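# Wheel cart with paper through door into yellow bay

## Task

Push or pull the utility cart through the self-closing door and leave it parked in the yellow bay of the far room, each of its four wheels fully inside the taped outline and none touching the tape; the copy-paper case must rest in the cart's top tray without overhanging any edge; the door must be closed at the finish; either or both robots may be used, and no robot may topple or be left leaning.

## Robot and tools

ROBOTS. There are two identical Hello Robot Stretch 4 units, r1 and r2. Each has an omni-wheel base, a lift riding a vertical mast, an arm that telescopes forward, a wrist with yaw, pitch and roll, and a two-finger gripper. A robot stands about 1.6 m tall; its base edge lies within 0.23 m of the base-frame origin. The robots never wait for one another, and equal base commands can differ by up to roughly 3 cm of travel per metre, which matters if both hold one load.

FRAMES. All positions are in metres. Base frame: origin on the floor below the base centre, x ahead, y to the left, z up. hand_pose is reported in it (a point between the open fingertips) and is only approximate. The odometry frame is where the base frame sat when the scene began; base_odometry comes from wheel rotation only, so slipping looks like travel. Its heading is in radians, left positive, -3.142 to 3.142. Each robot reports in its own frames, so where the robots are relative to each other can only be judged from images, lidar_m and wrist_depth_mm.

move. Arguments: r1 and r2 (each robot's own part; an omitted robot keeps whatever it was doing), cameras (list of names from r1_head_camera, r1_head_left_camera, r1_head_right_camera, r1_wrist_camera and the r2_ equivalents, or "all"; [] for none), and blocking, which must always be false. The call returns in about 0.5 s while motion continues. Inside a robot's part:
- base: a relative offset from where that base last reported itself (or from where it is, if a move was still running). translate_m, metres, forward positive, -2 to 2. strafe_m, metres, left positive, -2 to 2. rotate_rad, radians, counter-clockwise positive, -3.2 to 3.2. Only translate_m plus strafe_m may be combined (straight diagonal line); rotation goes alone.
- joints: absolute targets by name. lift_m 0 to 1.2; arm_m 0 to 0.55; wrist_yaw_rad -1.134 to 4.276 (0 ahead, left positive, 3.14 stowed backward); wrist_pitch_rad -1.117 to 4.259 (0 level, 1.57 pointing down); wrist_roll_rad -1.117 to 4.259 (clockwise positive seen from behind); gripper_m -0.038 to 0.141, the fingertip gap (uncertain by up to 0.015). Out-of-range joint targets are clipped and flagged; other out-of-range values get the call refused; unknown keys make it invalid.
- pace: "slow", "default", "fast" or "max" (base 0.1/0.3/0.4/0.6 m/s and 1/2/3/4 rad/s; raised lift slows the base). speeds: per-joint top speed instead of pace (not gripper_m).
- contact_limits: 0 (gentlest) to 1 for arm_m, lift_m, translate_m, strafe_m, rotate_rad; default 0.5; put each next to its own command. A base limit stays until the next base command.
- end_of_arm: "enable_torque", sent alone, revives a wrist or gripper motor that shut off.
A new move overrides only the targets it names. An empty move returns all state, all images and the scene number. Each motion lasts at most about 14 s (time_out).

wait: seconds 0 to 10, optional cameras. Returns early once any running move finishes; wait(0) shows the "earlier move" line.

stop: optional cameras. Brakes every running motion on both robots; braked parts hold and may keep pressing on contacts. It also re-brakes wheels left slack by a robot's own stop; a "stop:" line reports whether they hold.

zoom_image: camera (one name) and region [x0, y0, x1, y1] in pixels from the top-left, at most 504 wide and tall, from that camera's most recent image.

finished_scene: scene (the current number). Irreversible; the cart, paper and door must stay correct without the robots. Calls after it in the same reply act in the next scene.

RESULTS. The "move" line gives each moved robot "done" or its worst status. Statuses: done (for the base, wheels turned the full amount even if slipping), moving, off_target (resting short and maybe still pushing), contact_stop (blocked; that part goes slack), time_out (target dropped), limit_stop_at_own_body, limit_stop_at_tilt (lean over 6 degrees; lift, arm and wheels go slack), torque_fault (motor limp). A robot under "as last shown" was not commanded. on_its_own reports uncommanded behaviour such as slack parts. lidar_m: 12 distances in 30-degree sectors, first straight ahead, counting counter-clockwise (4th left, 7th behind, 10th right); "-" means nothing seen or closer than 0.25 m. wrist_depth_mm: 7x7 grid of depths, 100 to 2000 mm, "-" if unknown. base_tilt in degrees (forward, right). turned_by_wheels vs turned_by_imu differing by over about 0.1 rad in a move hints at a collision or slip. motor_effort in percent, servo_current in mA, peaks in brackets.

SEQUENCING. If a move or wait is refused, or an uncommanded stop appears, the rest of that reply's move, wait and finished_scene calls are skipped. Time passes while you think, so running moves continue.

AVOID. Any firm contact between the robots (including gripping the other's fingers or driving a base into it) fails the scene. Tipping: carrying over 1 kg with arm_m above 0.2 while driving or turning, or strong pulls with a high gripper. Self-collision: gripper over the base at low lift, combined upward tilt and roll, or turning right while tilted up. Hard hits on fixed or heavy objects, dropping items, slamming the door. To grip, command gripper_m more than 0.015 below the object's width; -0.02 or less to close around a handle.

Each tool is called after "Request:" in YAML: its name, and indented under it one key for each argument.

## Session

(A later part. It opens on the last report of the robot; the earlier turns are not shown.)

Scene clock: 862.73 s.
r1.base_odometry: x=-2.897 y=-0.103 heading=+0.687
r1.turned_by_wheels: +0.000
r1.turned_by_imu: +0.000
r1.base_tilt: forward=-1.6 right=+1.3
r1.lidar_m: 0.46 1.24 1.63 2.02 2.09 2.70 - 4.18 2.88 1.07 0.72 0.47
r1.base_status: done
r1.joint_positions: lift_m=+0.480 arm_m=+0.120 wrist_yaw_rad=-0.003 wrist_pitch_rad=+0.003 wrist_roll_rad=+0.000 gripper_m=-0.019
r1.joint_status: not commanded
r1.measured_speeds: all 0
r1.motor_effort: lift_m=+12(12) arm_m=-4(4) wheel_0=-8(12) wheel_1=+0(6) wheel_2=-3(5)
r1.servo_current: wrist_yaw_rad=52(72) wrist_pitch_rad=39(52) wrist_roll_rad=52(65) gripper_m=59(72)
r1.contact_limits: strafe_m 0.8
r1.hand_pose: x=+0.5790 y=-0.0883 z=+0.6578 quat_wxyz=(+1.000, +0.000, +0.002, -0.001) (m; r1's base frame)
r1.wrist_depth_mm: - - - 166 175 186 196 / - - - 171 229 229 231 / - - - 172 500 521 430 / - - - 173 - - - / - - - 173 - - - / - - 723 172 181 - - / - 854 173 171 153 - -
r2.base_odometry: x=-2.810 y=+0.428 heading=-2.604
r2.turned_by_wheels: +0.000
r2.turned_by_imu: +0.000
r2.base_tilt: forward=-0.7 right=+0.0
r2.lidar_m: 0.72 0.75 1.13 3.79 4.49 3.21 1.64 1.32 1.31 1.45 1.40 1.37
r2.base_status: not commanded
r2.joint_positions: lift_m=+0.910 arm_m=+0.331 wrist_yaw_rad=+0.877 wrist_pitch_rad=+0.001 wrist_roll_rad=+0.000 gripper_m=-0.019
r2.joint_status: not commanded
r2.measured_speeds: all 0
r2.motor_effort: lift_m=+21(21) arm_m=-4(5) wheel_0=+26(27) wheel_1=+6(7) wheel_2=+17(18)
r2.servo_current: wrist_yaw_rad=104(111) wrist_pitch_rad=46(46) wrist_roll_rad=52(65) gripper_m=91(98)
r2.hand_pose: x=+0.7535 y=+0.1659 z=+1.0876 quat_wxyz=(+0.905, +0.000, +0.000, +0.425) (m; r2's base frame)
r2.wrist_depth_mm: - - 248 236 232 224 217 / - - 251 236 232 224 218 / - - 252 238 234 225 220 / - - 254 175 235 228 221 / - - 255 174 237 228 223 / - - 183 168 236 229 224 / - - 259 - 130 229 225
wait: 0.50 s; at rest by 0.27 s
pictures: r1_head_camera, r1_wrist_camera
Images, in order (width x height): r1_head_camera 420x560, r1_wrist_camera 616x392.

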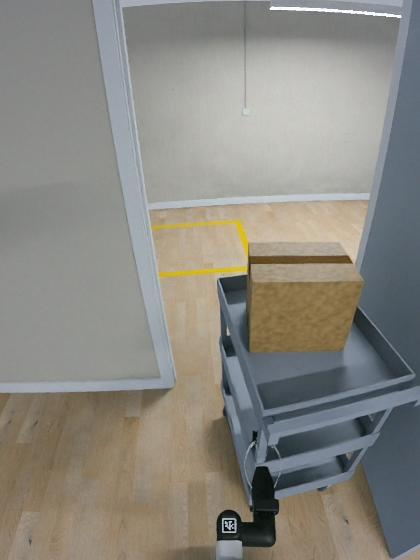

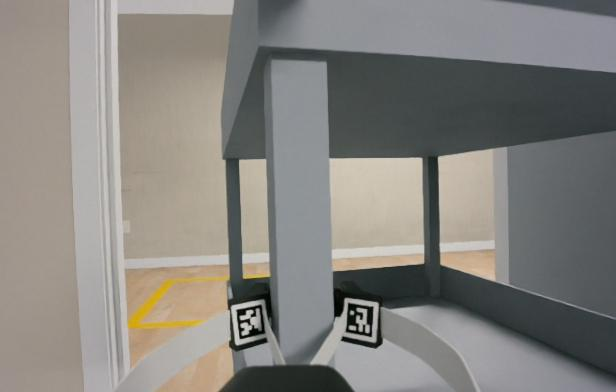

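Request:
move:
  blocking: false
  r1: {"joints":{"gripper_m":0.12}}

Request:
wait:
  seconds: 3

Request:
move:
  blocking: false
  r1: {"base":{"translate_m":-0.22},"joints":{"arm_m":0.02}}

Request:
wait:
  seconds: 3

Request:
move:
  blocking: false
  r1: {"base":{"strafe_m":-0.19},"joints":{"lift_m":0.665}}

Request:
wait:
  seconds: 3

Request:
move:
  blocking: false
  r1: {"base":{"rotate_rad":0.06}}

Request:
wait:
  seconds: 2
  cameras: ["r1_head_camera","r1_wrist_camera"]

Scene clock: 890.47 s.
move: r1 moving
r1.base_odometry: x=-2.897 y=-0.103 heading=+0.687
r1.turned_by_wheels: +0.000
r1.turned_by_imu: +0.000
r1.base_tilt: forward=-1.6 right=+1.3
r1.lidar_m: 0.46 1.24 1.61 2.05 2.09 2.69 - 4.23 2.90 1.07 0.70 0.47
r1.base_status: not commanded
r1.joint_positions: lift_m=+0.480 arm_m=+0.120 wrist_yaw_rad=-0.003 wrist_pitch_rad=+0.003 wrist_roll_rad=+0.000 gripper_m=+0.005
r1.joint_status: gripper_m moving
r1.measured_speeds: translate_m=+0.000 strafe_m=+0.000 rotate_rad=+0.001 lift_m=+0.000 arm_m=+0.000 wrist_yaw_rad=+0.000 wrist_pitch_rad=+0.000 wrist_roll_rad=+0.000
r1.motor_effort: lift_m=+12(12) arm_m=-4(4) wheel_0=-8(9) wheel_1=+0(0) wheel_2=-3(3)
r1.servo_current: wrist_yaw_rad=52(65) wrist_pitch_rad=46(46) wrist_roll_rad=59(72) gripper_m=65(65)
r1.contact_limits: strafe_m 0.8
r1.hand_pose: x=+0.5790 y=-0.0883 z=+0.6578 quat_wxyz=(+1.000, +0.000, +0.002, -0.001) (m; r1's base frame)
r1.wrist_depth_mm: - - - 166 176 185 196 / - - - 172 229 231 232 / - - - 173 508 427 430 / - - - 173 - - - / - - - 174 - - - / - - 209 175 182 - - / - 141 184 156 146 - -
r2: as last shown
r2.turned_by_imu: +0.001
r2.lidar_m: 0.71 0.75 1.18 3.75 4.45 3.20 1.61 1.31 1.28 1.46 1.39 1.39
r2.motor_effort: lift_m=+21(21) arm_m=-5(5) wheel_0=+27(27) wheel_1=+7(7) wheel_2=+18(18)
r2.servo_current: wrist_yaw_rad=98(98) wrist_pitch_rad=39(46) wrist_roll_rad=39(59) gripper_m=91(98)
r2.wrist_depth_mm: - - 248 236 232 224 218 / - - 251 236 232 224 219 / - - 252 238 235 226 220 / - - 254 175 236 228 222 / - - 255 174 236 228 223 / - - 183 168 235 230 224 / - - 260 - 130 229 224
pictures: none

Scene clock: 892.13 s.
earlier move: r1 done
r1.base_odometry: x=-2.897 y=-0.103 heading=+0.687
r1.turned_by_wheels: +0.000
r1.turned_by_imu: +0.000
r1.base_tilt: forward=-1.6 right=+1.3
r1.lidar_m: 0.45 1.22 1.61 2.05 2.07 2.71 - 4.19 2.86 1.09 0.71 0.47
r1.base_status: not commanded
r1.joint_positions: lift_m=+0.480 arm_m=+0.120 wrist_yaw_rad=-0.003 wrist_pitch_rad=+0.003 wrist_roll_rad=+0.000 gripper_m=+0.120
r1.joint_status: all done
r1.measured_speeds: all 0
r1.motor_effort: lift_m=+12(12) arm_m=-4(4) wheel_0=-4(9) wheel_1=+0(0) wheel_2=-3(3)
r1.servo_current: wrist_yaw_rad=72(72) wrist_pitch_rad=39(46) wrist_roll_rad=39(72) gripper_m=39(98)
r1.contact_limits: strafe_m 0.8
r1.hand_pose: x=+0.5791 y=-0.0882 z=+0.6578 quat_wxyz=(+1.000, +0.000, +0.002, -0.001) (m; r1's base frame)
r1.wrist_depth_mm: - - - 166 173 183 193 / - - - 172 229 232 232 / - - - 172 504 521 430 / - - - 174 - - - / - - - 174 - - - / - 198 732 173 190 196 - / - 917 1464 144 - - -
r2.base_odometry: x=-2.810 y=+0.428 heading=-2.604
r2.turned_by_wheels: +0.000
r2.turned_by_imu: +0.000
r2.base_tilt: forward=-0.7 right=+0.0
r2.lidar_m: 0.70 0.73 1.15 3.80 4.45 3.22 1.64 1.33 1.30 1.46 1.40 1.35
r2.base_status: not commanded
r2.joint_positions: lift_m=+0.910 arm_m=+0.331 wrist_yaw_rad=+0.877 wrist_pitch_rad=+0.001 wrist_roll_rad=+0.000 gripper_m=-0.019
r2.joint_status: not commanded
r2.measured_speeds: all 0
r2.motor_effort: lift_m=+21(21) arm_m=-5(5) wheel_0=+27(27) wheel_1=+6(7) wheel_2=+17(18)
r2.servo_current: wrist_yaw_rad=104(111) wrist_pitch_rad=39(46) wrist_roll_rad=39(59) gripper_m=85(98)
r2.hand_pose: x=+0.7535 y=+0.1659 z=+1.0876 quat_wxyz=(+0.905, +0.000, +0.000, +0.425) (m; r2's base frame)
r2.wrist_depth_mm: - - 249 236 231 223 217 / - - 252 237 232 224 218 / - - 252 238 233 225 220 / - - 254 175 235 227 221 / - - 255 174 236 228 224 / - - 183 168 235 229 224 / - - 260 - 131 229 224
wait: 1.67 of 3 s (r1 has come to rest)
pictures: none

Scene clock: 892.63 s.
move: r1 moving
r1.base_odometry: x=-2.921 y=-0.122 heading=+0.687
r1.turned_by_wheels: +0.000
r1.turned_by_imu: +0.000
r1.base_tilt: forward=-1.6 right=+1.3
r1.lidar_m: 0.47 1.28 1.66 2.03 2.07 2.70 - 4.23 2.89 1.13 0.73 0.49
r1.base_status: translate_m moving
r1.joint_positions: lift_m=+0.480 arm_m=+0.069 wrist_yaw_rad=-0.002 wrist_pitch_rad=+0.003 wrist_roll_rad=+0.000 gripper_m=+0.120
r1.joint_status: arm_m moving
r1.measured_speeds: translate_m=-0.121 strafe_m=+0.001 rotate_rad=-0.004 lift_m=+0.000 arm_m=-0.195 wrist_yaw_rad=+0.000 wrist_pitch_rad=+0.000 wrist_roll_rad=+0.000
r1.motor_effort: lift_m=+12(12) arm_m=-6(6) wheel_0=-4(9) wheel_1=-6(7) wheel_2=+8(9)
r1.servo_current: wrist_yaw_rad=46(72) wrist_pitch_rad=46(46) wrist_roll_rad=39(59) gripper_m=52(52)
r1.hand_pose: x=+0.5283 y=-0.0881 z=+0.6578 quat_wxyz=(+1.000, +0.000, +0.002, -0.001) (m; r1's base frame)
r1.wrist_depth_mm: - - - 233 243 255 - / - - - 239 248 259 267 / - - - 245 504 521 430 / - - - 244 - - - / - 946 - 247 - - - / - 194 - 246 190 181 - / - 186 1576 144 - - -
r2: as last shown
r2.lidar_m: 0.74 0.71 1.18 3.81 4.47 3.22 1.63 1.30 1.31 1.46 1.36 1.37
r2.motor_effort: lift_m=+21(21) arm_m=-5(5) wheel_0=+27(27) wheel_1=+6(7) wheel_2=+18(18)
r2.servo_current: wrist_yaw_rad=111(111) wrist_pitch_rad=46(46) wrist_roll_rad=52(59) gripper_m=91(98)
r2.wrist_depth_mm: - - 248 236 232 224 217 / - - 252 237 234 224 218 / - - 253 239 234 226 220 / - - 255 175 236 228 221 / - - 255 174 236 229 224 / - - 183 168 235 230 224 / - - 260 - 130 229 225
pictures: none

Scene clock: 894.30 s.
earlier move: r1 done
r1.base_odometry: x=-3.067 y=-0.242 heading=+0.687
r1.turned_by_wheels: +0.000
r1.turned_by_imu: +0.000
r1.base_tilt: forward=-1.6 right=+1.3
r1.lidar_m: 0.64 1.46 1.92 2.02 2.08 2.66 - 4.28 2.89 1.17 0.82 0.73
r1.base_status: done
r1.joint_positions: lift_m=+0.480 arm_m=+0.020 wrist_yaw_rad=-0.002 wrist_pitch_rad=+0.003 wrist_roll_rad=+0.000 gripper_m=+0.120
r1.joint_status: all done
r1.measured_speeds: all 0
r1.motor_effort: lift_m=+13(13) arm_m=-4(7) wheel_0=-4(9) wheel_1=-2(7) wheel_2=+0(10)
r1.servo_current: wrist_yaw_rad=46(72) wrist_pitch_rad=39(52) wrist_roll_rad=52(65) gripper_m=39(52)
r1.hand_pose: x=+0.4791 y=-0.0881 z=+0.6578 quat_wxyz=(+1.000, +0.000, +0.002, -0.001) (m; r1's base frame)
r1.wrist_depth_mm: - - - 732 732 - - / - - - 512 - - - / - - - 488 517 539 569 / - - - - - - 591 / - 1160 - 500 - - 585 / - 193 - 500 190 - - / - 141 1576 139 - - 585
r2.base_odometry: x=-2.810 y=+0.428 heading=-2.604
r2.turned_by_wheels: +0.000
r2.turned_by_imu: +0.000
r2.base_tilt: forward=-0.6 right=+0.0
r2.lidar_m: 0.67 0.73 1.18 3.82 4.44 3.18 1.63 1.31 1.30 1.46 1.39 1.38
r2.base_status: not commanded
r2.joint_positions: lift_m=+0.910 arm_m=+0.331 wrist_yaw_rad=+0.877 wrist_pitch_rad=+0.001 wrist_roll_rad=+0.000 gripper_m=-0.019
r2.joint_status: not commanded
r2.measured_speeds: all 0
r2.motor_effort: lift_m=+21(21) arm_m=-4(5) wheel_0=+27(27) wheel_1=+6(7) wheel_2=+18(18)
r2.servo_current: wrist_yaw_rad=91(111) wrist_pitch_rad=39(46) wrist_roll_rad=39(59) gripper_m=91(98)
r2.hand_pose: x=+0.7535 y=+0.1659 z=+1.0876 quat_wxyz=(+0.905, +0.000, +0.000, +0.425) (m; r2's base frame)
r2.wrist_depth_mm: - - 249 236 231 223 217 / - - 252 237 233 225 219 / - - 251 238 234 226 220 / - - 254 175 235 228 221 / - - 256 174 237 229 222 / - 1060 184 168 235 229 224 / - - 260 - 130 229 224
wait: 1.67 of 3 s (r1 has come to rest)
pictures: none

Scene clock: 894.80 s.
move: r1 moving
r1.base_odometry: x=-3.044 y=-0.270 heading=+0.687
r1.turned_by_wheels: +0.000
r1.turned_by_imu: +0.000
r1.base_tilt: forward=-1.6 right=+1.3
r1.lidar_m: 0.66 1.47 1.94 2.07 2.10 2.70 - 4.20 2.89 1.15 0.81 0.71
r1.base_status: strafe_m moving
r1.joint_positions: lift_m=+0.518 arm_m=+0.020 wrist_yaw_rad=-0.002 wrist_pitch_rad=+0.003 wrist_roll_rad=+0.000 gripper_m=+0.120
r1.joint_status: lift_m moving
r1.measured_speeds: translate_m=+0.000 strafe_m=-0.141 rotate_rad=+0.003 lift_m=+0.146 arm_m=+0.000 wrist_yaw_rad=+0.000 wrist_pitch_rad=+0.000 wrist_roll_rad=+0.000
r1.motor_effort: lift_m=+26(28) arm_m=-4(4) wheel_0=+9(11) wheel_1=-11(11) wheel_2=+2(2)
r1.servo_current: wrist_yaw_rad=39(52) wrist_pitch_rad=46(46) wrist_roll_rad=52(65) gripper_m=46(46)
r1.hand_pose: x=+0.4791 y=-0.0881 z=+0.6948 quat_wxyz=(+1.000, +0.000, +0.002, -0.001) (m; r1's base frame)
r1.wrist_depth_mm: - 1205 - 732 741 - - / - 1182 - 732 741 - - / - 1205 - 480 - - - / - - - - - - 574 / - - - - - 1205 585 / - 194 - - 190 197 - / - 162 1661 139 - - -
r2: as last shown
r2.base_tilt: forward=-0.7 right=+0.0
r2.lidar_m: 0.70 0.74 1.14 3.80 4.46 3.23 1.64 1.32 1.30 1.44 1.41 1.37
r2.motor_effort: lift_m=+21(21) arm_m=-5(5) wheel_0=+27(27) wheel_1=+6(7) wheel_2=+17(18)
r2.servo_current: wrist_yaw_rad=91(104) wrist_pitch_rad=39(46) wrist_roll_rad=52(59) gripper_m=98(98)
r2.wrist_depth_mm: - - 249 236 232 224 216 / - - 252 237 233 224 218 / - - 252 239 235 226 220 / - - 254 175 236 229 221 / - - 255 174 237 229 223 / - 976 184 168 235 229 224 / - - 259 - 130 229 224
pictures: none

Scene clock: 896.23 s.
earlier move: r1 done
r1.base_odometry: x=-2.946 y=-0.389 heading=+0.687
r1.turned_by_wheels: +0.000
r1.turned_by_imu: -0.001
r1.base_tilt: forward=-1.6 right=+1.3
r1.lidar_m: 0.64 1.50 1.93 2.21 2.26 2.92 - 3.95 2.70 0.97 0.79 0.70
r1.base_status: done
r1.joint_positions: lift_m=+0.665 arm_m=+0.020 wrist_yaw_rad=-0.002 wrist_pitch_rad=+0.003 wrist_roll_rad=+0.000 gripper_m=+0.120
r1.joint_status: all done
r1.measured_speeds: all 0
r1.motor_effort: lift_m=+24(28) arm_m=-4(4) wheel_0=+2(11) wheel_1=+0(11) wheel_2=+0(2)
r1.servo_current: wrist_yaw_rad=33(65) wrist_pitch_rad=46(52) wrist_roll_rad=46(65) gripper_m=46(52)
r1.hand_pose: x=+0.4791 y=-0.0881 z=+0.8418 quat_wxyz=(+1.000, +0.000, +0.002, -0.001) (m; r1's base frame)
r1.wrist_depth_mm: - - - - - - 535 / - - - - - - 512 / - - 741 741 - - 517 / - - 741 732 - - 521 / - 424 - - 544 - 525 / - 201 508 - 213 - 525 / - 488 - 139 - 580 530
r2.base_odometry: x=-2.810 y=+0.428 heading=-2.604
r2.turned_by_wheels: +0.000
r2.turned_by_imu: +0.000
r2.base_tilt: forward=-0.7 right=+0.0
r2.lidar_m: 0.71 0.73 1.00 3.81 4.46 3.21 1.63 1.30 1.30 1.45 1.39 1.38
r2.base_status: not commanded
r2.joint_positions: lift_m=+0.910 arm_m=+0.331 wrist_yaw_rad=+0.877 wrist_pitch_rad=+0.001 wrist_roll_rad=+0.000 gripper_m=-0.019
r2.joint_status: not commanded
r2.measured_speeds: all 0
r2.motor_effort: lift_m=+21(21) arm_m=-5(5) wheel_0=+27(27) wheel_1=+6(7) wheel_2=+17(18)
r2.servo_current: wrist_yaw_rad=98(111) wrist_pitch_rad=39(46) wrist_roll_rad=52(65) gripper_m=98(98)
r2.hand_pose: x=+0.7535 y=+0.1659 z=+1.0876 quat_wxyz=(+0.905, +0.000, +0.000, +0.425) (m; r2's base frame)
r2.wrist_depth_mm: 750 - 249 236 231 223 216 / - - 249 236 232 224 219 / - - 253 237 233 226 220 / - - 253 175 235 228 222 / 809 - 254 174 236 229 224 / 820 809 183 168 234 229 224 / 759 - 260 - 130 229 224
wait: 1.43 of 3 s (r1 has come to rest)
pictures: none

Scene clock: 896.73 s.
move: r1 moving
r1.base_odometry: x=-2.946 y=-0.389 heading=+0.746
r1.turned_by_wheels: +0.059
r1.turned_by_imu: +0.060
r1.base_tilt: forward=-1.6 right=+1.3
r1.lidar_m: 0.68 1.52 2.05 2.20 2.27 3.06 - 3.70 2.65 0.98 0.68 0.71
r1.base_status: rotate_rad moving
r1.joint_positions: lift_m=+0.665 arm_m=+0.020 wrist_yaw_rad=-0.002 wrist_pitch_rad=+0.003 wrist_roll_rad=+0.000 gripper_m=+0.120
r1.joint_status: not commanded
r1.measured_speeds: all 0
r1.motor_effort: lift_m=+24(24) arm_m=-4(4) wheel_0=-2(7) wheel_1=-3(5) wheel_2=-4(5)
r1.servo_current: wrist_yaw_rad=65(65) wrist_pitch_rad=46(46) wrist_roll_rad=59(59) gripper_m=39(52)
r1.hand_pose: x=+0.4792 y=-0.0880 z=+0.8418 quat_wxyz=(+1.000, +0.000, +0.002, -0.001) (m; r1's base frame)
r1.wrist_depth_mm: - - - - - - - / - - - - - - - / - - - 723 - - - / - - - 741 723 - - / - - 427 - 521 544 - / - 195 492 - 212 554 - / - 186 1808 139 - - -
r2: as last shown
r2.lidar_m: 0.70 0.72 1.01 3.80 4.43 3.21 1.61 1.31 1.30 1.47 1.39 1.37
r2.motor_effort: lift_m=+21(21) arm_m=-5(5) wheel_0=+27(27) wheel_1=+6(6) wheel_2=+18(18)
r2.servo_current: wrist_yaw_rad=91(111) wrist_pitch_rad=39(39) wrist_roll_rad=52(59) gripper_m=91(98)
r2.wrist_depth_mm: 741 - 249 235 232 223 217 / - - 251 237 232 224 219 / - - 253 239 234 226 220 / - - 254 175 236 227 221 / 778 - 256 173 237 229 224 / 820 - 183 168 235 229 224 / 759 - 260 - 130 229 224
pictures: none

Scene clock: 896.87 s.
earlier move: r1 done
r1.base_odometry: x=-2.946 y=-0.389 heading=+0.746
r1.turned_by_wheels: +0.000
r1.turned_by_imu: +0.000
r1.base_tilt: forward=-1.6 right=+1.3
r1.lidar_m: 0.65 1.51 2.03 2.20 2.30 3.07 - 3.72 2.64 0.98 0.67 0.70
r1.base_status: done
r1.joint_positions: lift_m=+0.665 arm_m=+0.020 wrist_yaw_rad=-0.002 wrist_pitch_rad=+0.003 wrist_roll_rad=+0.000 gripper_m=+0.120
r1.joint_status: not commanded
r1.measured_speeds: all 0
r1.motor_effort: lift_m=+24(24) arm_m=-4(4) wheel_0=-3(7) wheel_1=+0(5) wheel_2=-2(5)
r1.servo_current: wrist_yaw_rad=39(65) wrist_pitch_rad=46(46) wrist_roll_rad=52(59) gripper_m=46(52)
r1.hand_pose: x=+0.4792 y=-0.0880 z=+0.8418 quat_wxyz=(+1.000, +0.000, +0.002, -0.001) (m; r1's base frame)
r1.wrist_depth_mm: - - - - - - - / - - - - - - - / - - - 732 - - - / - - - 732 732 - - / - - 424 - - 539 - / - 193 488 - 198 554 - / - 186 496 139 - - -
r2.base_odometry: x=-2.810 y=+0.428 heading=-2.604
r2.turned_by_wheels: +0.000
r2.turned_by_imu: +0.000
r2.base_tilt: forward=-0.6 right=+0.0
r2.lidar_m: 0.71 0.75 1.00 3.82 4.46 3.20 1.62 1.30 1.30 1.46 1.39 1.37
r2.base_status: not commanded
r2.joint_positions: lift_m=+0.910 arm_m=+0.331 wrist_yaw_rad=+0.877 wrist_pitch_rad=+0.001 wrist_roll_rad=+0.000 gripper_m=-0.019
r2.joint_status: not commanded
r2.measured_speeds: all 0
r2.motor_effort: lift_m=+21(21) arm_m=-5(5) wheel_0=+27(27) wheel_1=+6(6) wheel_2=+17(18)
r2.servo_current: wrist_yaw_rad=104(111) wrist_pitch_rad=39(46) wrist_roll_rad=46(59) gripper_m=85(98)
r2.hand_pose: x=+0.7535 y=+0.1659 z=+1.0876 quat_wxyz=(+0.905, +0.000, +0.000, +0.425) (m; r2's base frame)
r2.wrist_depth_mm: 741 - 249 236 232 224 217 / - - 251 236 234 225 218 / - - 253 238 235 226 220 / - - 255 175 235 229 220 / 759 - 255 174 237 228 222 / 820 - 183 168 235 229 224 / 759 - 259 - 130 229 225
wait: 0.13 of 2 s (r1 has come to rest)
pictures: r1_head_camera, r1_wrist_camera
Images, in order (width x height): r1_head_camera 420x560, r1_wrist_camera 616x392.

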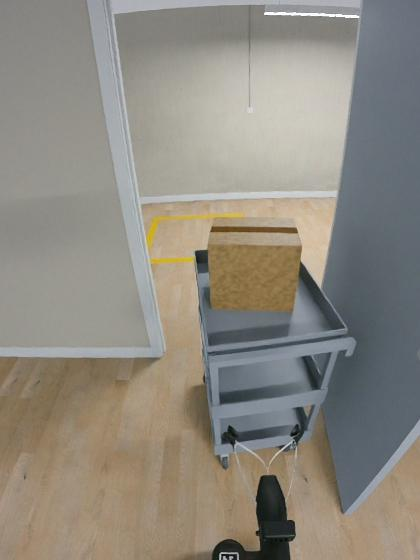

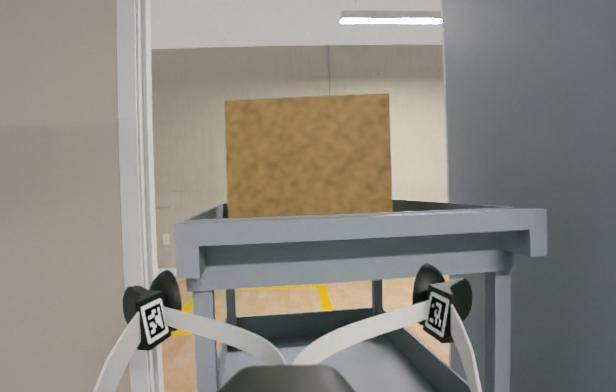

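Request:
move:
  blocking: false
  r1: {"base":{"strafe_m":-0.06},"pace":"slow"}

Request:
wait:
  seconds: 2

Request:
move:
  blocking: false
  r1: {"base":{"rotate_rad":0.03}}

Request:
wait:
  seconds: 2

Request:
move:
  blocking: false
  r1: {"base":{"translate_m":0.75},"pace":"slow","contact_limits":{"translate_m":0.8}}

Request:
wait:
  seconds: 10
  cameras: ["r1_head_camera","r1_wrist_camera"]

Scene clock: 907.33 s.
move: r1 moving
r1.base_odometry: x=-2.937 y=-0.400 heading=+0.746
r1.turned_by_wheels: +0.000
r1.turned_by_imu: +0.000
r1.base_tilt: forward=-1.6 right=+1.3
r1.lidar_m: 0.66 1.52 2.02 2.24 2.30 3.05 - 3.70 2.64 0.95 0.69 0.68
r1.base_status: strafe_m moving
r1.joint_positions: lift_m=+0.665 arm_m=+0.020 wrist_yaw_rad=-0.002 wrist_pitch_rad=+0.003 wrist_roll_rad=+0.000 gripper_m=+0.120
r1.joint_status: not commanded
r1.measured_speeds: translate_m=+0.000 strafe_m=-0.057 rotate_rad=-0.001 lift_m=+0.000 arm_m=+0.000 wrist_yaw_rad=+0.000 wrist_pitch_rad=+0.000 wrist_roll_rad=+0.000
r1.motor_effort: lift_m=+24(24) arm_m=-4(4) wheel_0=+8(8) wheel_1=-5(8) wheel_2=+0(1)
r1.servo_current: wrist_yaw_rad=59(65) wrist_pitch_rad=52(52) wrist_roll_rad=52(59) gripper_m=39(52)
r1.hand_pose: x=+0.4792 y=-0.0880 z=+0.8418 quat_wxyz=(+1.000, +0.000, +0.002, -0.001) (m; r1's base frame)
r1.wrist_depth_mm: - - - - - - - / - - - - - - - / - - 741 732 - - - / - - 788 732 - - - / - - - - 521 544 - / - 194 488 - 198 202 - / - 185 496 139 - 559 -
r2: as last shown
r2.base_tilt: forward=-0.7 right=+0.0
r2.lidar_m: 0.71 0.72 0.98 3.79 4.43 3.20 1.62 1.30 1.30 1.46 1.38 1.37
r2.servo_current: wrist_yaw_rad=98(104) wrist_pitch_rad=39(46) wrist_roll_rad=46(52) gripper_m=91(98)
r2.wrist_depth_mm: 741 - 250 236 231 223 216 / - - 252 237 233 224 219 / - - 253 238 233 226 220 / - - 254 175 236 227 221 / 798 - 256 174 236 229 224 / 842 809 183 168 235 229 224 / - - 260 - 130 229 224
pictures: none

Scene clock: 908.57 s.
earlier move: r1 done
r1.base_odometry: x=-2.906 y=-0.433 heading=+0.746
r1.turned_by_wheels: +0.000
r1.turned_by_imu: +0.000
r1.base_tilt: forward=-1.6 right=+1.3
r1.lidar_m: 0.64 1.52 2.03 2.27 2.36 3.12 - 3.61 2.56 0.91 0.76 0.66
r1.base_status: done
r1.joint_positions: lift_m=+0.665 arm_m=+0.020 wrist_yaw_rad=-0.002 wrist_pitch_rad=+0.003 wrist_roll_rad=+0.000 gripper_m=+0.120
r1.joint_status: not commanded
r1.measured_speeds: all 0
r1.motor_effort: lift_m=+24(24) arm_m=-4(4) wheel_0=+3(8) wheel_1=-2(8) wheel_2=+0(1)
r1.servo_current: wrist_yaw_rad=46(65) wrist_pitch_rad=46(52) wrist_roll_rad=59(59) gripper_m=46(52)
r1.hand_pose: x=+0.4792 y=-0.0880 z=+0.8418 quat_wxyz=(+1.000, +0.000, +0.002, -0.001) (m; r1's base frame)
r1.wrist_depth_mm: - - - - - - 512 / - - - - - - 517 / - - 750 732 - - 521 / - - 741 723 - - 525 / - 427 - - 530 - 525 / - 198 504 - 212 - 530 / - 185 - 139 1281 - 530
r2.base_odometry: x=-2.810 y=+0.428 heading=-2.604
r2.turned_by_wheels: +0.000
r2.turned_by_imu: +0.000
r2.base_tilt: forward=-0.7 right=+0.0
r2.lidar_m: 0.69 0.74 0.92 3.81 4.43 3.21 1.64 1.32 1.28 1.46 1.40 1.37
r2.base_status: not commanded
r2.joint_positions: lift_m=+0.910 arm_m=+0.331 wrist_yaw_rad=+0.877 wrist_pitch_rad=+0.001 wrist_roll_rad=+0.000 gripper_m=-0.019
r2.joint_status: not commanded
r2.measured_speeds: all 0
r2.motor_effort: lift_m=+21(21) arm_m=-5(5) wheel_0=+26(27) wheel_1=+6(7) wheel_2=+17(18)
r2.servo_current: wrist_yaw_rad=98(111) wrist_pitch_rad=46(46) wrist_roll_rad=52(52) gripper_m=91(98)
r2.hand_pose: x=+0.7535 y=+0.1659 z=+1.0876 quat_wxyz=(+0.905, +0.000, +0.000, +0.425) (m; r2's base frame)
r2.wrist_depth_mm: - - 249 236 231 223 216 / - - 250 236 233 224 220 / - - 253 238 235 226 220 / - - 254 175 236 227 220 / 788 - 256 174 237 229 223 / - 759 184 168 235 229 224 / - - 259 - 130 229 224
wait: 1.23 of 2 s (r1 has come to rest)
pictures: none

Scene clock: 909.07 s.
move: r1 moving
r1.base_odometry: x=-2.906 y=-0.433 heading=+0.776
r1.turned_by_wheels: +0.030
r1.turned_by_imu: +0.030
r1.base_tilt: forward=-1.6 right=+1.3
r1.lidar_m: 0.68 1.53 2.10 2.27 2.38 3.26 - 3.49 2.56 0.92 0.66 0.64
r1.base_status: rotate_rad moving
r1.joint_positions: lift_m=+0.665 arm_m=+0.020 wrist_yaw_rad=-0.002 wrist_pitch_rad=+0.003 wrist_roll_rad=+0.000 gripper_m=+0.120
r1.joint_status: not commanded
r1.measured_speeds: all 0
r1.motor_effort: lift_m=+24(24) arm_m=-4(4) wheel_0=-2(3) wheel_1=-2(5) wheel_2=+1(5)
r1.servo_current: wrist_yaw_rad=39(65) wrist_pitch_rad=52(52) wrist_roll_rad=46(59) gripper_m=33(46)
r1.hand_pose: x=+0.4792 y=-0.0880 z=+0.8418 quat_wxyz=(+1.000, +0.000, +0.002, -0.001) (m; r1's base frame)
r1.wrist_depth_mm: - - - - - - 539 / - - - - - - 544 / - - 741 732 - - 554 / - 1281 741 732 - - 554 / - 427 - - - - 559 / - 198 492 - 212 - 554 / - 163 500 139 - 549 -
r2: as last shown
r2.base_tilt: forward=-0.7 right=+0.1
r2.lidar_m: 0.72 0.73 0.93 3.81 4.47 3.24 1.62 1.30 1.30 1.48 1.37 1.39
r2.motor_effort: lift_m=+21(21) arm_m=-4(5) wheel_0=+27(27) wheel_1=+6(7) wheel_2=+18(18)
r2.servo_current: wrist_yaw_rad=98(117) wrist_pitch_rad=39(46) wrist_roll_rad=39(65) gripper_m=85(98)
r2.wrist_depth_mm: - - 248 236 232 223 216 / - - 251 237 234 224 218 / - - 252 238 234 226 220 / - - 255 175 235 227 222 / 809 - 255 174 236 229 223 / 768 759 185 168 235 229 223 / - - 259 - 130 229 224
pictures: none

Scene clock: 909.10 s.
earlier move: r1 done
r1.base_odometry: x=-2.906 y=-0.433 heading=+0.776
r1.turned_by_wheels: +0.000
r1.turned_by_imu: +0.000
r1.base_tilt: forward=-1.6 right=+1.2
r1.lidar_m: 0.65 1.48 2.10 2.27 2.36 3.27 - 3.52 2.52 0.92 0.66 0.65
r1.base_status: done
r1.joint_positions: lift_m=+0.665 arm_m=+0.020 wrist_yaw_rad=-0.002 wrist_pitch_rad=+0.003 wrist_roll_rad=+0.000 gripper_m=+0.120
r1.joint_status: not commanded
r1.measured_speeds: all 0
r1.motor_effort: lift_m=+24(24) arm_m=-4(4) wheel_0=-2(3) wheel_1=-3(5) wheel_2=+1(5)
r1.servo_current: wrist_yaw_rad=39(65) wrist_pitch_rad=52(52) wrist_roll_rad=46(59) gripper_m=33(46)
r1.hand_pose: x=+0.4792 y=-0.0880 z=+0.8418 quat_wxyz=(+1.000, +0.000, +0.002, -0.001) (m; r1's base frame)
r1.wrist_depth_mm: - - - - - - 535 / - - - - - - 544 / - - 732 732 - - 554 / - 1255 741 715 - - 554 / - 424 - - - - 559 / - 197 496 - 213 - 559 / - 162 496 139 - 549 -
r2.base_odometry: x=-2.810 y=+0.428 heading=-2.604
r2.turned_by_wheels: +0.000
r2.turned_by_imu: +0.000
r2.base_tilt: forward=-0.7 right=+0.0
r2.lidar_m: 0.70 0.74 0.93 3.82 4.45 3.20 1.63 1.31 1.30 1.43 1.40 1.38
r2.base_status: not commanded
r2.joint_positions: lift_m=+0.910 arm_m=+0.331 wrist_yaw_rad=+0.877 wrist_pitch_rad=+0.001 wrist_roll_rad=+0.000 gripper_m=-0.019
r2.joint_status: not commanded
r2.measured_speeds: all 0
r2.motor_effort: lift_m=+21(21) arm_m=-5(5) wheel_0=+27(27) wheel_1=+6(7) wheel_2=+17(18)
r2.servo_current: wrist_yaw_rad=98(117) wrist_pitch_rad=39(46) wrist_roll_rad=39(65) gripper_m=85(98)
r2.hand_pose: x=+0.7535 y=+0.1659 z=+1.0876 quat_wxyz=(+0.905, +0.000, +0.000, +0.425) (m; r2's base frame)
r2.wrist_depth_mm: - - 250 236 231 224 217 / - - 251 236 234 224 219 / - - 253 238 235 226 220 / - - 254 175 236 229 221 / 798 - 256 174 236 229 223 / 778 759 185 168 235 230 224 / - - 259 - 130 229 225
wait: 0.03 of 2 s (r1 has come to rest)
pictures: none

Scene clock: 909.60 s.
move: r1 moving
r1.base_odometry: x=-2.897 y=-0.424 heading=+0.776
r1.turned_by_wheels: +0.000
r1.turned_by_imu: +0.000
r1.base_tilt: forward=-1.6 right=+1.3
r1.lidar_m: 0.66 1.52 2.06 2.27 2.36 3.22 - 3.51 2.57 0.92 0.63 0.65
r1.base_status: translate_m moving
r1.joint_positions: lift_m=+0.665 arm_m=+0.020 wrist_yaw_rad=-0.002 wrist_pitch_rad=+0.003 wrist_roll_rad=+0.000 gripper_m=+0.120
r1.joint_status: not commanded
r1.measured_speeds: translate_m=+0.049 strafe_m=+0.000 rotate_rad=+0.001 lift_m=+0.000 arm_m=+0.000 wrist_yaw_rad=+0.000 wrist_pitch_rad=+0.000 wrist_roll_rad=+0.000
r1.motor_effort: lift_m=+24(24) arm_m=-4(4) wheel_0=+4(6) wheel_1=+6(6) wheel_2=-5(7)
r1.servo_current: wrist_yaw_rad=52(59) wrist_pitch_rad=39(46) wrist_roll_rad=39(59) gripper_m=46(46)
r1.contact_limits: translate_m 0.8
r1.hand_pose: x=+0.4792 y=-0.0880 z=+0.8418 quat_wxyz=(+1.000, +0.000, +0.002, -0.001) (m; r1's base frame)
r1.wrist_depth_mm: - - - - - - 535 / - - - - - - 544 / - - 715 715 - - 554 / - 1255 732 723 - - 554 / - 418 - - - 521 549 / - 198 484 - 212 - 554 / - 162 488 138 - 535 -
r2: as last shown
r2.lidar_m: 0.72 0.72 0.94 3.81 4.45 3.20 1.62 1.31 1.31 1.46 1.41 1.37
r2.motor_effort: lift_m=+21(21) arm_m=-5(5) wheel_0=+27(27) wheel_1=+6(6) wheel_2=+17(18)
r2.servo_current: wrist_yaw_rad=98(104) wrist_pitch_rad=39(46) wrist_roll_rad=46(52) gripper_m=91(98)
r2.wrist_depth_mm: - - 250 235 233 224 217 / - - 250 237 233 225 219 / - - 252 239 233 226 220 / - - 255 175 235 229 220 / 778 - 256 174 237 229 224 / 768 741 183 168 235 229 223 / - - 260 - 130 229 224
pictures: none

Scene clock: 917.90 s.
earlier move: r1 done
r1.base_odometry: x=-2.371 y=+0.092 heading=+0.776
r1.turned_by_wheels: +0.000
r1.turned_by_imu: -0.001
r1.base_tilt: forward=-1.6 right=+1.3
r1.lidar_m: 0.51 0.83 1.05 2.26 2.36 3.26 - 3.52 0.46 0.45 0.48 0.49
r1.base_status: done
r1.joint_positions: lift_m=+0.665 arm_m=+0.020 wrist_yaw_rad=-0.003 wrist_pitch_rad=+0.003 wrist_roll_rad=+0.000 gripper_m=+0.120
r1.joint_status: not commanded
r1.measured_speeds: all 0
r1.motor_effort: lift_m=+24(24) arm_m=+4(5) wheel_0=+3(10) wheel_1=+3(8) wheel_2=-3(13)
r1.servo_current: wrist_yaw_rad=46(78) wrist_pitch_rad=46(52) wrist_roll_rad=59(72) gripper_m=33(52)
r1.contact_limits: translate_m 0.8
r1.hand_pose: x=+0.4790 y=-0.0882 z=+0.8418 quat_wxyz=(+1.000, +0.000, +0.002, -0.001) (m; r1's base frame)
r1.wrist_depth_mm: - - - - - - - / - - - - 525 469 - / - - - 634 535 469 - / - - - 627 535 469 707 / - - - - - - - / - 377 373 355 189 207 260 / - 1863 433 143 - - 265
r2.base_odometry: x=-2.810 y=+0.428 heading=-2.604
r2.turned_by_wheels: +0.000
r2.turned_by_imu: +0.001
r2.base_tilt: forward=-0.7 right=+0.0
r2.lidar_m: 0.70 0.76 3.42 3.83 4.45 3.21 1.65 1.33 1.30 1.44 1.40 1.38
r2.base_status: not commanded
r2.joint_positions: lift_m=+0.910 arm_m=+0.331 wrist_yaw_rad=+0.877 wrist_pitch_rad=+0.001 wrist_roll_rad=+0.000 gripper_m=-0.019
r2.joint_status: not commanded
r2.measured_speeds: all 0
r2.motor_effort: lift_m=+21(21) arm_m=-4(5) wheel_0=+26(27) wheel_1=+7(7) wheel_2=+17(18)
r2.servo_current: wrist_yaw_rad=98(117) wrist_pitch_rad=39(52) wrist_roll_rad=46(65) gripper_m=98(104)
r2.hand_pose: x=+0.7535 y=+0.1659 z=+1.0876 quat_wxyz=(+0.905, +0.000, +0.000, +0.425) (m; r2's base frame)
r2.wrist_depth_mm: - - 249 236 231 223 217 / - - 251 237 233 224 218 / - - 252 238 234 226 220 / - - 253 176 236 229 221 / - - 255 174 236 228 222 / - - 183 168 234 229 224 / - - 259 - 130 229 224
wait: 8.30 of 10 s (r1 has come to rest)
pictures: r1_head_camera, r1_wrist_camera
Images, in order (width x height): r1_head_camera 420x560, r1_wrist_camera 616x392.

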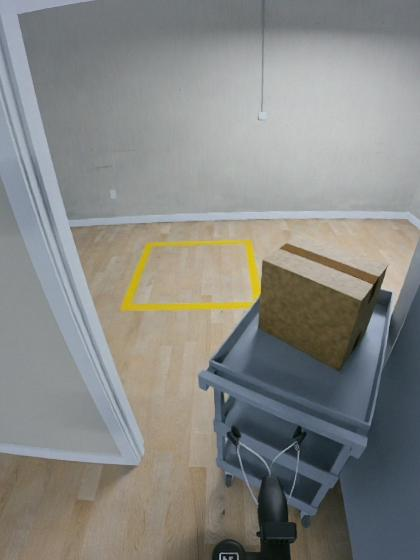

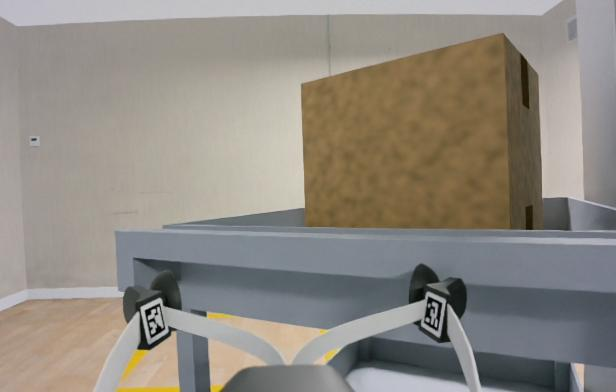

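Request:
move:
  blocking: false
  r1: {"base":{"translate_m":-0.15}}

Request:
wait:
  seconds: 3

Request:
move:
  blocking: false
  r1: {"base":{"strafe_m":0.085},"joints":{"lift_m":0.48}}

Request:
wait:
  seconds: 3

Request:
wait:
  seconds: 0.5
  cameras: ["r1_head_camera","r1_wrist_camera"]

Scene clock: 933.87 s.
move: r1 moving
r1.base_odometry: x=-2.393 y=+0.071 heading=+0.776
r1.turned_by_wheels: +0.000
r1.turned_by_imu: +0.000
r1.base_tilt: forward=-1.6 right=+1.2
r1.lidar_m: 0.55 0.85 1.08 2.27 2.38 3.24 - 3.51 0.46 0.45 0.48 0.50
r1.base_status: translate_m moving
r1.joint_positions: lift_m=+0.665 arm_m=+0.020 wrist_yaw_rad=-0.002 wrist_pitch_rad=+0.003 wrist_roll_rad=+0.000 gripper_m=+0.120
r1.joint_status: not commanded
r1.measured_speeds: translate_m=-0.121 strafe_m=-0.001 rotate_rad=+0.004 lift_m=+0.000 arm_m=+0.000 wrist_yaw_rad=+0.000 wrist_pitch_rad=+0.000 wrist_roll_rad=+0.000
r1.motor_effort: lift_m=+24(24) arm_m=+4(4) wheel_0=-5(7) wheel_1=-6(8) wheel_2=+8(9)
r1.servo_current: wrist_yaw_rad=65(65) wrist_pitch_rad=39(46) wrist_roll_rad=52(59) gripper_m=39(52)
r1.hand_pose: x=+0.4790 y=-0.0881 z=+0.8418 quat_wxyz=(+1.000, +0.000, +0.002, -0.001) (m; r1's base frame)
r1.wrist_depth_mm: - - - - - - - / - - - - 574 484 - / - - - - 564 480 - / - - - - 564 488 732 / - - - - - - - / - - 436 399 192 202 - / - 1863 459 143 - - 283
r2: as last shown
r2.turned_by_imu: +0.000
r2.lidar_m: 0.68 0.74 3.44 3.79 4.47 3.23 1.62 1.30 1.29 1.46 1.40 1.38
r2.motor_effort: lift_m=+21(21) arm_m=-5(5) wheel_0=+27(27) wheel_1=+6(6) wheel_2=+18(18)
r2.servo_current: wrist_yaw_rad=98(104) wrist_pitch_rad=39(46) wrist_roll_rad=46(52) gripper_m=91(98)
r2.wrist_depth_mm: - - 250 236 231 223 217 / - - 250 237 233 224 219 / - - 252 238 235 227 220 / - - 254 175 235 228 221 / - - 255 174 236 228 222 / - - 185 168 235 229 224 / - - 262 - 130 229 224
pictures: none

Scene clock: 935.20 s.
earlier move: r1 done
r1.base_odometry: x=-2.478 y=-0.013 heading=+0.776
r1.turned_by_wheels: +0.000
r1.turned_by_imu: +0.000
r1.base_tilt: forward=-1.6 right=+1.3
r1.lidar_m: 0.64 0.97 1.23 2.29 2.37 3.28 - 3.48 1.04 0.43 0.47 0.63
r1.base_status: done
r1.joint_positions: lift_m=+0.665 arm_m=+0.020 wrist_yaw_rad=-0.002 wrist_pitch_rad=+0.003 wrist_roll_rad=+0.000 gripper_m=+0.120
r1.joint_status: not commanded
r1.measured_speeds: all 0
r1.motor_effort: lift_m=+24(24) arm_m=+4(4) wheel_0=-1(8) wheel_1=-2(8) wheel_2=+0(9)
r1.servo_current: wrist_yaw_rad=52(85) wrist_pitch_rad=33(46) wrist_roll_rad=59(72) gripper_m=39(52)
r1.hand_pose: x=+0.4790 y=-0.0881 z=+0.8418 quat_wxyz=(+1.000, +0.000, +0.002, -0.001) (m; r1's base frame)
r1.wrist_depth_mm: - - - - - - 741 / - - - - - - 750 / - - - - 676 640 699 / - - - - 661 627 707 / - - 574 - - - - / - - 186 - 211 382 368 / 1863 1921 1983 143 - - 377
r2.base_odometry: x=-2.810 y=+0.428 heading=-2.604
r2.turned_by_wheels: +0.000
r2.turned_by_imu: +0.000
r2.base_tilt: forward=-0.7 right=+0.0
r2.lidar_m: 0.70 0.74 3.42 3.83 4.47 3.21 1.62 1.32 1.29 1.45 1.40 1.38
r2.base_status: not commanded
r2.joint_positions: lift_m=+0.910 arm_m=+0.331 wrist_yaw_rad=+0.877 wrist_pitch_rad=+0.001 wrist_roll_rad=+0.000 gripper_m=-0.019
r2.joint_status: not commanded
r2.measured_speeds: all 0
r2.motor_effort: lift_m=+21(21) arm_m=-5(5) wheel_0=+27(27) wheel_1=+6(7) wheel_2=+17(18)
r2.servo_current: wrist_yaw_rad=91(111) wrist_pitch_rad=39(46) wrist_roll_rad=39(59) gripper_m=91(98)
r2.hand_pose: x=+0.7535 y=+0.1659 z=+1.0876 quat_wxyz=(+0.905, +0.000, +0.000, +0.425) (m; r2's base frame)
r2.wrist_depth_mm: - - 250 236 232 224 216 / - - 252 236 232 224 219 / - - 253 238 235 226 220 / - - 254 175 235 228 221 / - - 256 174 236 229 223 / - - 185 168 235 229 224 / - - 259 - 130 229 224
wait: 1.33 of 3 s (r1 has come to rest)
pictures: none

Scene clock: 935.70 s.
move: r1 moving
r1.base_odometry: x=-2.503 y=+0.013 heading=+0.776
r1.turned_by_wheels: +0.000
r1.turned_by_imu: +0.000
r1.base_tilt: forward=-1.6 right=+1.3
r1.lidar_m: 0.67 0.94 1.26 2.25 2.34 3.20 - 3.55 1.07 0.47 0.51 0.63
r1.base_status: strafe_m moving
r1.joint_positions: lift_m=+0.627 arm_m=+0.020 wrist_yaw_rad=-0.002 wrist_pitch_rad=+0.003 wrist_roll_rad=+0.000 gripper_m=+0.120
r1.joint_status: lift_m moving
r1.measured_speeds: translate_m=+0.001 strafe_m=+0.141 rotate_rad=-0.004 lift_m=-0.146 arm_m=+0.000 wrist_yaw_rad=+0.000 wrist_pitch_rad=+0.000 wrist_roll_rad=+0.000
r1.motor_effort: lift_m=+10(24) arm_m=+4(4) wheel_0=-10(11) wheel_1=+9(10) wheel_2=-1(2)
r1.servo_current: wrist_yaw_rad=52(59) wrist_pitch_rad=46(46) wrist_roll_rad=33(59) gripper_m=39(46)
r1.hand_pose: x=+0.4790 y=-0.0881 z=+0.8048 quat_wxyz=(+1.000, +0.000, +0.002, -0.001) (m; r1's base frame)
r1.wrist_depth_mm: - - - - - - 741 / - - - - 691 615 750 / - - - - 676 615 741 / - - - - 683 615 - / - - - - 455 424 375 / - - 186 - 198 214 382 / 699 1808 1808 144 - - 382
r2: as last shown
r2.lidar_m: 0.70 0.74 3.42 3.79 4.44 3.21 1.62 1.32 1.29 1.45 1.39 1.38
r2.motor_effort: lift_m=+21(21) arm_m=-5(5) wheel_0=+26(27) wheel_1=+6(6) wheel_2=+18(18)
r2.servo_current: wrist_yaw_rad=104(111) wrist_pitch_rad=39(46) wrist_roll_rad=39(59) gripper_m=91(98)
r2.wrist_depth_mm: - - 249 236 232 224 217 / - - 250 236 232 224 219 / - - 253 238 234 224 220 / - - 254 175 235 228 221 / - - 255 175 237 229 223 / - - 184 168 235 229 224 / - - 259 - 130 229 225
pictures: none

Scene clock: 937.07 s.
earlier move: r1 done
r1.base_odometry: x=-2.537 y=+0.048 heading=+0.776
r1.turned_by_wheels: +0.000
r1.turned_by_imu: +0.000
r1.base_tilt: forward=-1.6 right=+1.3
r1.lidar_m: 0.68 0.91 1.26 2.19 2.26 3.13 - 3.62 1.09 0.52 0.57 0.65
r1.base_status: done
r1.joint_positions: lift_m=+0.480 arm_m=+0.020 wrist_yaw_rad=-0.002 wrist_pitch_rad=+0.003 wrist_roll_rad=+0.000 gripper_m=+0.120
r1.joint_status: all done
r1.measured_speeds: all 0
r1.motor_effort: lift_m=+12(24) arm_m=+4(5) wheel_0=-1(11) wheel_1=+1(10) wheel_2=+0(2)
r1.servo_current: wrist_yaw_rad=39(72) wrist_pitch_rad=39(52) wrist_roll_rad=26(72) gripper_m=39(52)
r1.hand_pose: x=+0.4790 y=-0.0881 z=+0.6578 quat_wxyz=(+1.000, +0.000, +0.002, -0.001) (m; r1's base frame)
r1.wrist_depth_mm: - - - - 723 627 - / 661 - - - - - - / 668 - - 621 500 517 539 / 668 - - - - - - / 668 - - - - - - / 691 - - 580 190 - - / 683 1464 1576 139 - - -
r2.base_odometry: x=-2.810 y=+0.428 heading=-2.604
r2.turned_by_wheels: +0.000
r2.turned_by_imu: +0.000
r2.base_tilt: forward=-0.7 right=+0.0
r2.lidar_m: 0.69 0.73 3.44 3.82 4.46 3.18 1.62 1.32 1.29 1.46 1.41 1.38
r2.base_status: not commanded
r2.joint_positions: lift_m=+0.910 arm_m=+0.331 wrist_yaw_rad=+0.877 wrist_pitch_rad=+0.001 wrist_roll_rad=+0.000 gripper_m=-0.019
r2.joint_status: not commanded
r2.measured_speeds: all 0
r2.motor_effort: lift_m=+21(21) arm_m=-5(5) wheel_0=+27(27) wheel_1=+6(7) wheel_2=+17(18)
r2.servo_current: wrist_yaw_rad=98(111) wrist_pitch_rad=39(46) wrist_roll_rad=52(65) gripper_m=98(98)
r2.hand_pose: x=+0.7535 y=+0.1659 z=+1.0876 quat_wxyz=(+0.905, +0.000, +0.000, +0.425) (m; r2's base frame)
r2.wrist_depth_mm: - - 249 236 231 223 216 / - - 250 237 233 224 218 / - - 251 238 234 225 220 / - - 254 175 235 228 222 / - - 255 174 236 228 224 / - - 185 168 235 230 224 / - - 259 - 130 228 225
wait: 1.37 of 3 s (r1 has come to rest)
pictures: none

Scene clock: 937.57 s.
r1.base_odometry: x=-2.537 y=+0.048 heading=+0.776
r1.turned_by_wheels: +0.000
r1.turned_by_imu: +0.000
r1.base_tilt: forward=-1.6 right=+1.3
r1.lidar_m: 0.67 0.92 1.25 2.19 2.26 3.13 - 3.62 1.08 0.52 0.56 0.66
r1.base_status: done
r1.joint_positions: lift_m=+0.480 arm_m=+0.020 wrist_yaw_rad=-0.002 wrist_pitch_rad=+0.003 wrist_roll_rad=+0.000 gripper_m=+0.120
r1.joint_status: all done
r1.measured_speeds: all 0
r1.motor_effort: lift_m=+12(24) arm_m=+4(5) wheel_0=-1(11) wheel_1=+1(10) wheel_2=+0(2)
r1.servo_current: wrist_yaw_rad=33(72) wrist_pitch_rad=33(52) wrist_roll_rad=52(72) gripper_m=39(52)
r1.hand_pose: x=+0.4790 y=-0.0881 z=+0.6578 quat_wxyz=(+1.000, +0.000, +0.002, -0.001) (m; r1's base frame)
r1.wrist_depth_mm: - - - - 715 621 - / 661 - - - - - - / 668 - - 615 504 512 544 / 676 - - - - - - / 676 - - - - - - / 683 - - 591 189 - - / 676 1499 1618 139 - - -
r2.base_odometry: x=-2.810 y=+0.428 heading=-2.604
r2.turned_by_wheels: +0.000
r2.turned_by_imu: +0.000
r2.base_tilt: forward=-0.7 right=+0.0
r2.lidar_m: 0.71 0.73 3.43 3.81 4.48 3.23 1.63 1.33 1.31 1.44 1.39 1.38
r2.base_status: not commanded
r2.joint_positions: lift_m=+0.910 arm_m=+0.331 wrist_yaw_rad=+0.877 wrist_pitch_rad=+0.001 wrist_roll_rad=+0.000 gripper_m=-0.019
r2.joint_status: not commanded
r2.measured_speeds: all 0
r2.motor_effort: lift_m=+21(21) arm_m=-5(5) wheel_0=+27(27) wheel_1=+6(7) wheel_2=+17(18)
r2.servo_current: wrist_yaw_rad=98(111) wrist_pitch_rad=39(46) wrist_roll_rad=65(65) gripper_m=85(98)
r2.hand_pose: x=+0.7535 y=+0.1659 z=+1.0876 quat_wxyz=(+0.905, +0.000, +0.000, +0.425) (m; r2's base frame)
r2.wrist_depth_mm: - - 250 236 232 224 216 / - - 251 237 233 224 219 / - - 253 238 233 226 220 / - - 254 175 235 228 221 / - - 255 174 236 229 223 / - - 185 168 235 230 224 / - - 259 - 130 229 224
wait: 0.50 s; at rest by 0.27 s
pictures: r1_head_camera, r1_wrist_camera
Images, in order (width x height): r1_head_camera 420x560, r1_wrist_camera 616x392.

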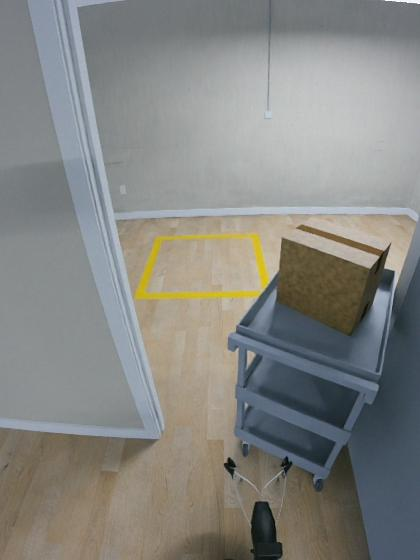

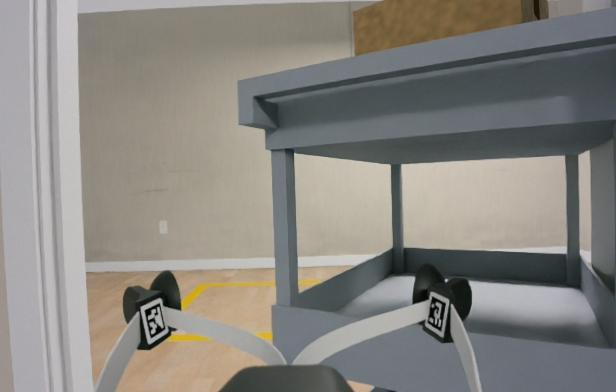

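Request:
move:
  blocking: false
  r1: {"base":{"translate_m":0.21,"strafe_m":0.022},"joints":{"arm_m":0.12},"pace":"slow"}

Request:
wait:
  seconds: 5

Request:
wait:
  seconds: 0.5
  cameras: ["r1_head_camera","r1_wrist_camera"]

Scene clock: 945.33 s.
move: r1 moving
r1.base_odometry: x=-2.529 y=+0.058 heading=+0.776
r1.turned_by_wheels: +0.000
r1.turned_by_imu: +0.000
r1.base_tilt: forward=-1.6 right=+1.3
r1.lidar_m: 0.68 0.90 1.25 2.19 2.28 3.13 - 3.67 1.08 0.53 0.55 0.65
r1.base_status: translate_m moving; strafe_m moving
r1.joint_positions: lift_m=+0.480 arm_m=+0.033 wrist_yaw_rad=-0.002 wrist_pitch_rad=+0.003 wrist_roll_rad=+0.000 gripper_m=+0.120
r1.joint_status: arm_m moving
r1.measured_speeds: translate_m=+0.049 strafe_m=+0.005 rotate_rad=+0.002 lift_m=+0.000 arm_m=+0.049 wrist_yaw_rad=+0.000 wrist_pitch_rad=+0.000 wrist_roll_rad=+0.000
r1.motor_effort: lift_m=+12(12) arm_m=+4(7) wheel_0=+2(4) wheel_1=+5(7) wheel_2=-5(7)
r1.servo_current: wrist_yaw_rad=52(59) wrist_pitch_rad=39(46) wrist_roll_rad=39(59) gripper_m=39(46)
r1.hand_pose: x=+0.4917 y=-0.0881 z=+0.6578 quat_wxyz=(+1.000, +0.000, +0.002, -0.001) (m; r1's base frame)
r1.wrist_depth_mm: 661 - - - 699 609 - / 661 - - - - - - / 661 - - 549 504 517 433 / 647 - - - - - - / 661 - - - - - - / 661 - - 564 190 - - / 668 1464 1537 139 - - -
r2: as last shown
r2.lidar_m: 0.70 0.74 3.40 3.82 4.43 3.21 1.61 1.32 1.31 1.46 1.40 1.37
r2.motor_effort: lift_m=+21(21) arm_m=-4(5) wheel_0=+26(27) wheel_1=+6(6) wheel_2=+17(18)
r2.servo_current: wrist_yaw_rad=104(104) wrist_pitch_rad=39(52) wrist_roll_rad=46(59) gripper_m=91(98)
r2.wrist_depth_mm: - - 250 235 232 223 218 / - - 251 236 232 224 219 / - - 253 239 233 226 220 / - - 254 175 236 227 222 / - - 257 174 236 228 224 / - - 183 169 235 229 223 / - - 259 - 130 229 224
pictures: none

Scene clock: 948.23 s.
earlier move: r1 done
r1.base_odometry: x=-2.403 y=+0.211 heading=+0.777
r1.turned_by_wheels: +0.000
r1.turned_by_imu: +0.000
r1.base_tilt: forward=-1.6 right=+1.3
r1.lidar_m: 0.51 0.72 0.96 2.18 2.26 3.12 - 3.67 0.57 0.55 0.50 0.47
r1.base_status: done
r1.joint_positions: lift_m=+0.480 arm_m=+0.120 wrist_yaw_rad=-0.002 wrist_pitch_rad=+0.003 wrist_roll_rad=+0.000 gripper_m=+0.120
r1.joint_status: all done
r1.measured_speeds: all 0
r1.motor_effort: lift_m=+12(12) arm_m=+5(7) wheel_0=+3(7) wheel_1=+3(7) wheel_2=-1(7)
r1.servo_current: wrist_yaw_rad=33(78) wrist_pitch_rad=46(52) wrist_roll_rad=39(72) gripper_m=39(46)
r1.hand_pose: x=+0.5790 y=-0.0881 z=+0.6578 quat_wxyz=(+1.000, +0.000, +0.002, -0.001) (m; r1's base frame)
r1.wrist_depth_mm: - - 228 246 217 195 181 / - - - 250 229 232 234 / - - - 270 517 525 559 / - - - 271 - - - / - - - 272 - - - / - - - 274 213 - - / 1756 1499 1464 144 - - -
r2.base_odometry: x=-2.810 y=+0.428 heading=-2.604
r2.turned_by_wheels: +0.000
r2.turned_by_imu: +0.000
r2.base_tilt: forward=-0.7 right=+0.0
r2.lidar_m: 0.69 0.73 3.45 3.82 4.46 3.17 1.64 1.33 1.28 1.46 1.39 1.36
r2.base_status: not commanded
r2.joint_positions: lift_m=+0.910 arm_m=+0.331 wrist_yaw_rad=+0.877 wrist_pitch_rad=+0.001 wrist_roll_rad=+0.000 gripper_m=-0.019
r2.joint_status: not commanded
r2.measured_speeds: all 0
r2.motor_effort: lift_m=+21(21) arm_m=-5(5) wheel_0=+27(27) wheel_1=+6(7) wheel_2=+17(18)
r2.servo_current: wrist_yaw_rad=98(111) wrist_pitch_rad=39(52) wrist_roll_rad=33(65) gripper_m=85(98)
r2.hand_pose: x=+0.7535 y=+0.1659 z=+1.0876 quat_wxyz=(+0.905, +0.000, +0.000, +0.425) (m; r2's base frame)
r2.wrist_depth_mm: - - 249 236 232 224 218 / - - 251 237 234 224 218 / - - 253 239 234 226 220 / - - 254 175 235 228 222 / - - 256 174 236 228 223 / - - 184 168 235 229 224 / - - 260 - 130 229 224
wait: 2.90 of 5 s (r1 has come to rest)
pictures: none

Scene clock: 948.73 s.
r1.base_odometry: x=-2.403 y=+0.211 heading=+0.777
r1.turned_by_wheels: +0.000
r1.turned_by_imu: +0.000
r1.base_tilt: forward=-1.6 right=+1.3
r1.lidar_m: 0.51 0.73 0.97 2.18 2.27 3.09 - 3.67 0.58 0.55 0.53 0.48
r1.base_status: done
r1.joint_positions: lift_m=+0.480 arm_m=+0.120 wrist_yaw_rad=-0.002 wrist_pitch_rad=+0.003 wrist_roll_rad=+0.000 gripper_m=+0.120
r1.joint_status: all done
r1.measured_speeds: all 0
r1.motor_effort: lift_m=+12(12) arm_m=+4(7) wheel_0=+4(7) wheel_1=+2(7) wheel_2=-1(7)
r1.servo_current: wrist_yaw_rad=59(78) wrist_pitch_rad=46(52) wrist_roll_rad=46(72) gripper_m=46(46)
r1.hand_pose: x=+0.5790 y=-0.0881 z=+0.6578 quat_wxyz=(+1.000, +0.000, +0.002, -0.001) (m; r1's base frame)
r1.wrist_depth_mm: - - 227 245 218 196 181 / - - - 251 229 232 234 / - - - 268 512 530 564 / - - - 270 - - - / - - - 271 - - - / - - - 274 213 - - / 1661 1499 1464 144 - - -
r2.base_odometry: x=-2.810 y=+0.428 heading=-2.604
r2.turned_by_wheels: +0.000
r2.turned_by_imu: +0.000
r2.base_tilt: forward=-0.7 right=+0.0
r2.lidar_m: 0.71 0.74 3.42 3.82 4.47 3.20 1.63 1.32 1.30 1.45 1.38 1.36
r2.base_status: not commanded
r2.joint_positions: lift_m=+0.910 arm_m=+0.331 wrist_yaw_rad=+0.877 wrist_pitch_rad=+0.001 wrist_roll_rad=+0.000 gripper_m=-0.019
r2.joint_status: not commanded
r2.measured_speeds: all 0
r2.motor_effort: lift_m=+21(21) arm_m=-5(5) wheel_0=+27(27) wheel_1=+6(7) wheel_2=+18(18)
r2.servo_current: wrist_yaw_rad=104(111) wrist_pitch_rad=39(52) wrist_roll_rad=59(65) gripper_m=91(98)
r2.hand_pose: x=+0.7535 y=+0.1659 z=+1.0876 quat_wxyz=(+0.905, +0.000, +0.000, +0.425) (m; r2's base frame)
r2.wrist_depth_mm: - - 249 236 232 224 217 / - - 250 236 233 224 219 / - - 253 239 235 226 221 / - - 254 175 234 229 221 / - - 256 174 236 228 223 / - - 185 168 235 229 223 / - - 259 - 130 228 224
wait: 0.50 s; at rest by 0.27 s
pictures: r1_head_camera, r1_wrist_camera
Images, in order (width x height): r1_head_camera 420x560, r1_wrist_camera 616x392.

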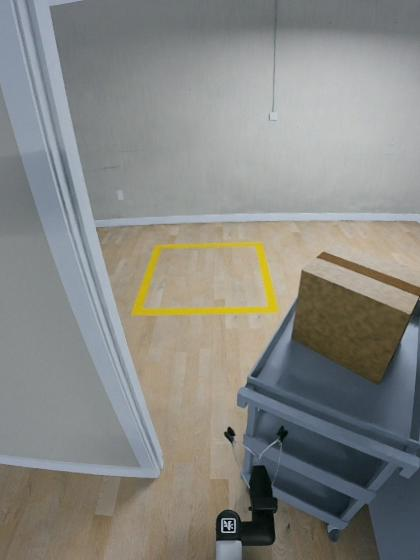

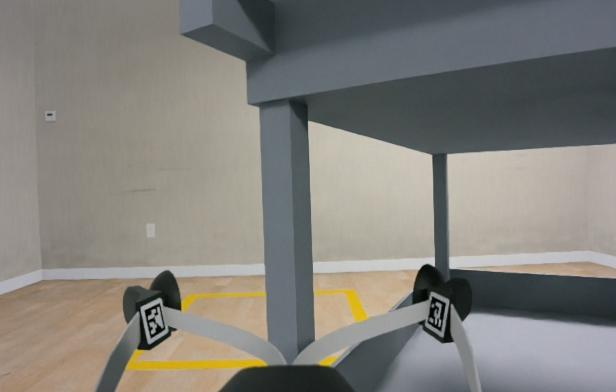

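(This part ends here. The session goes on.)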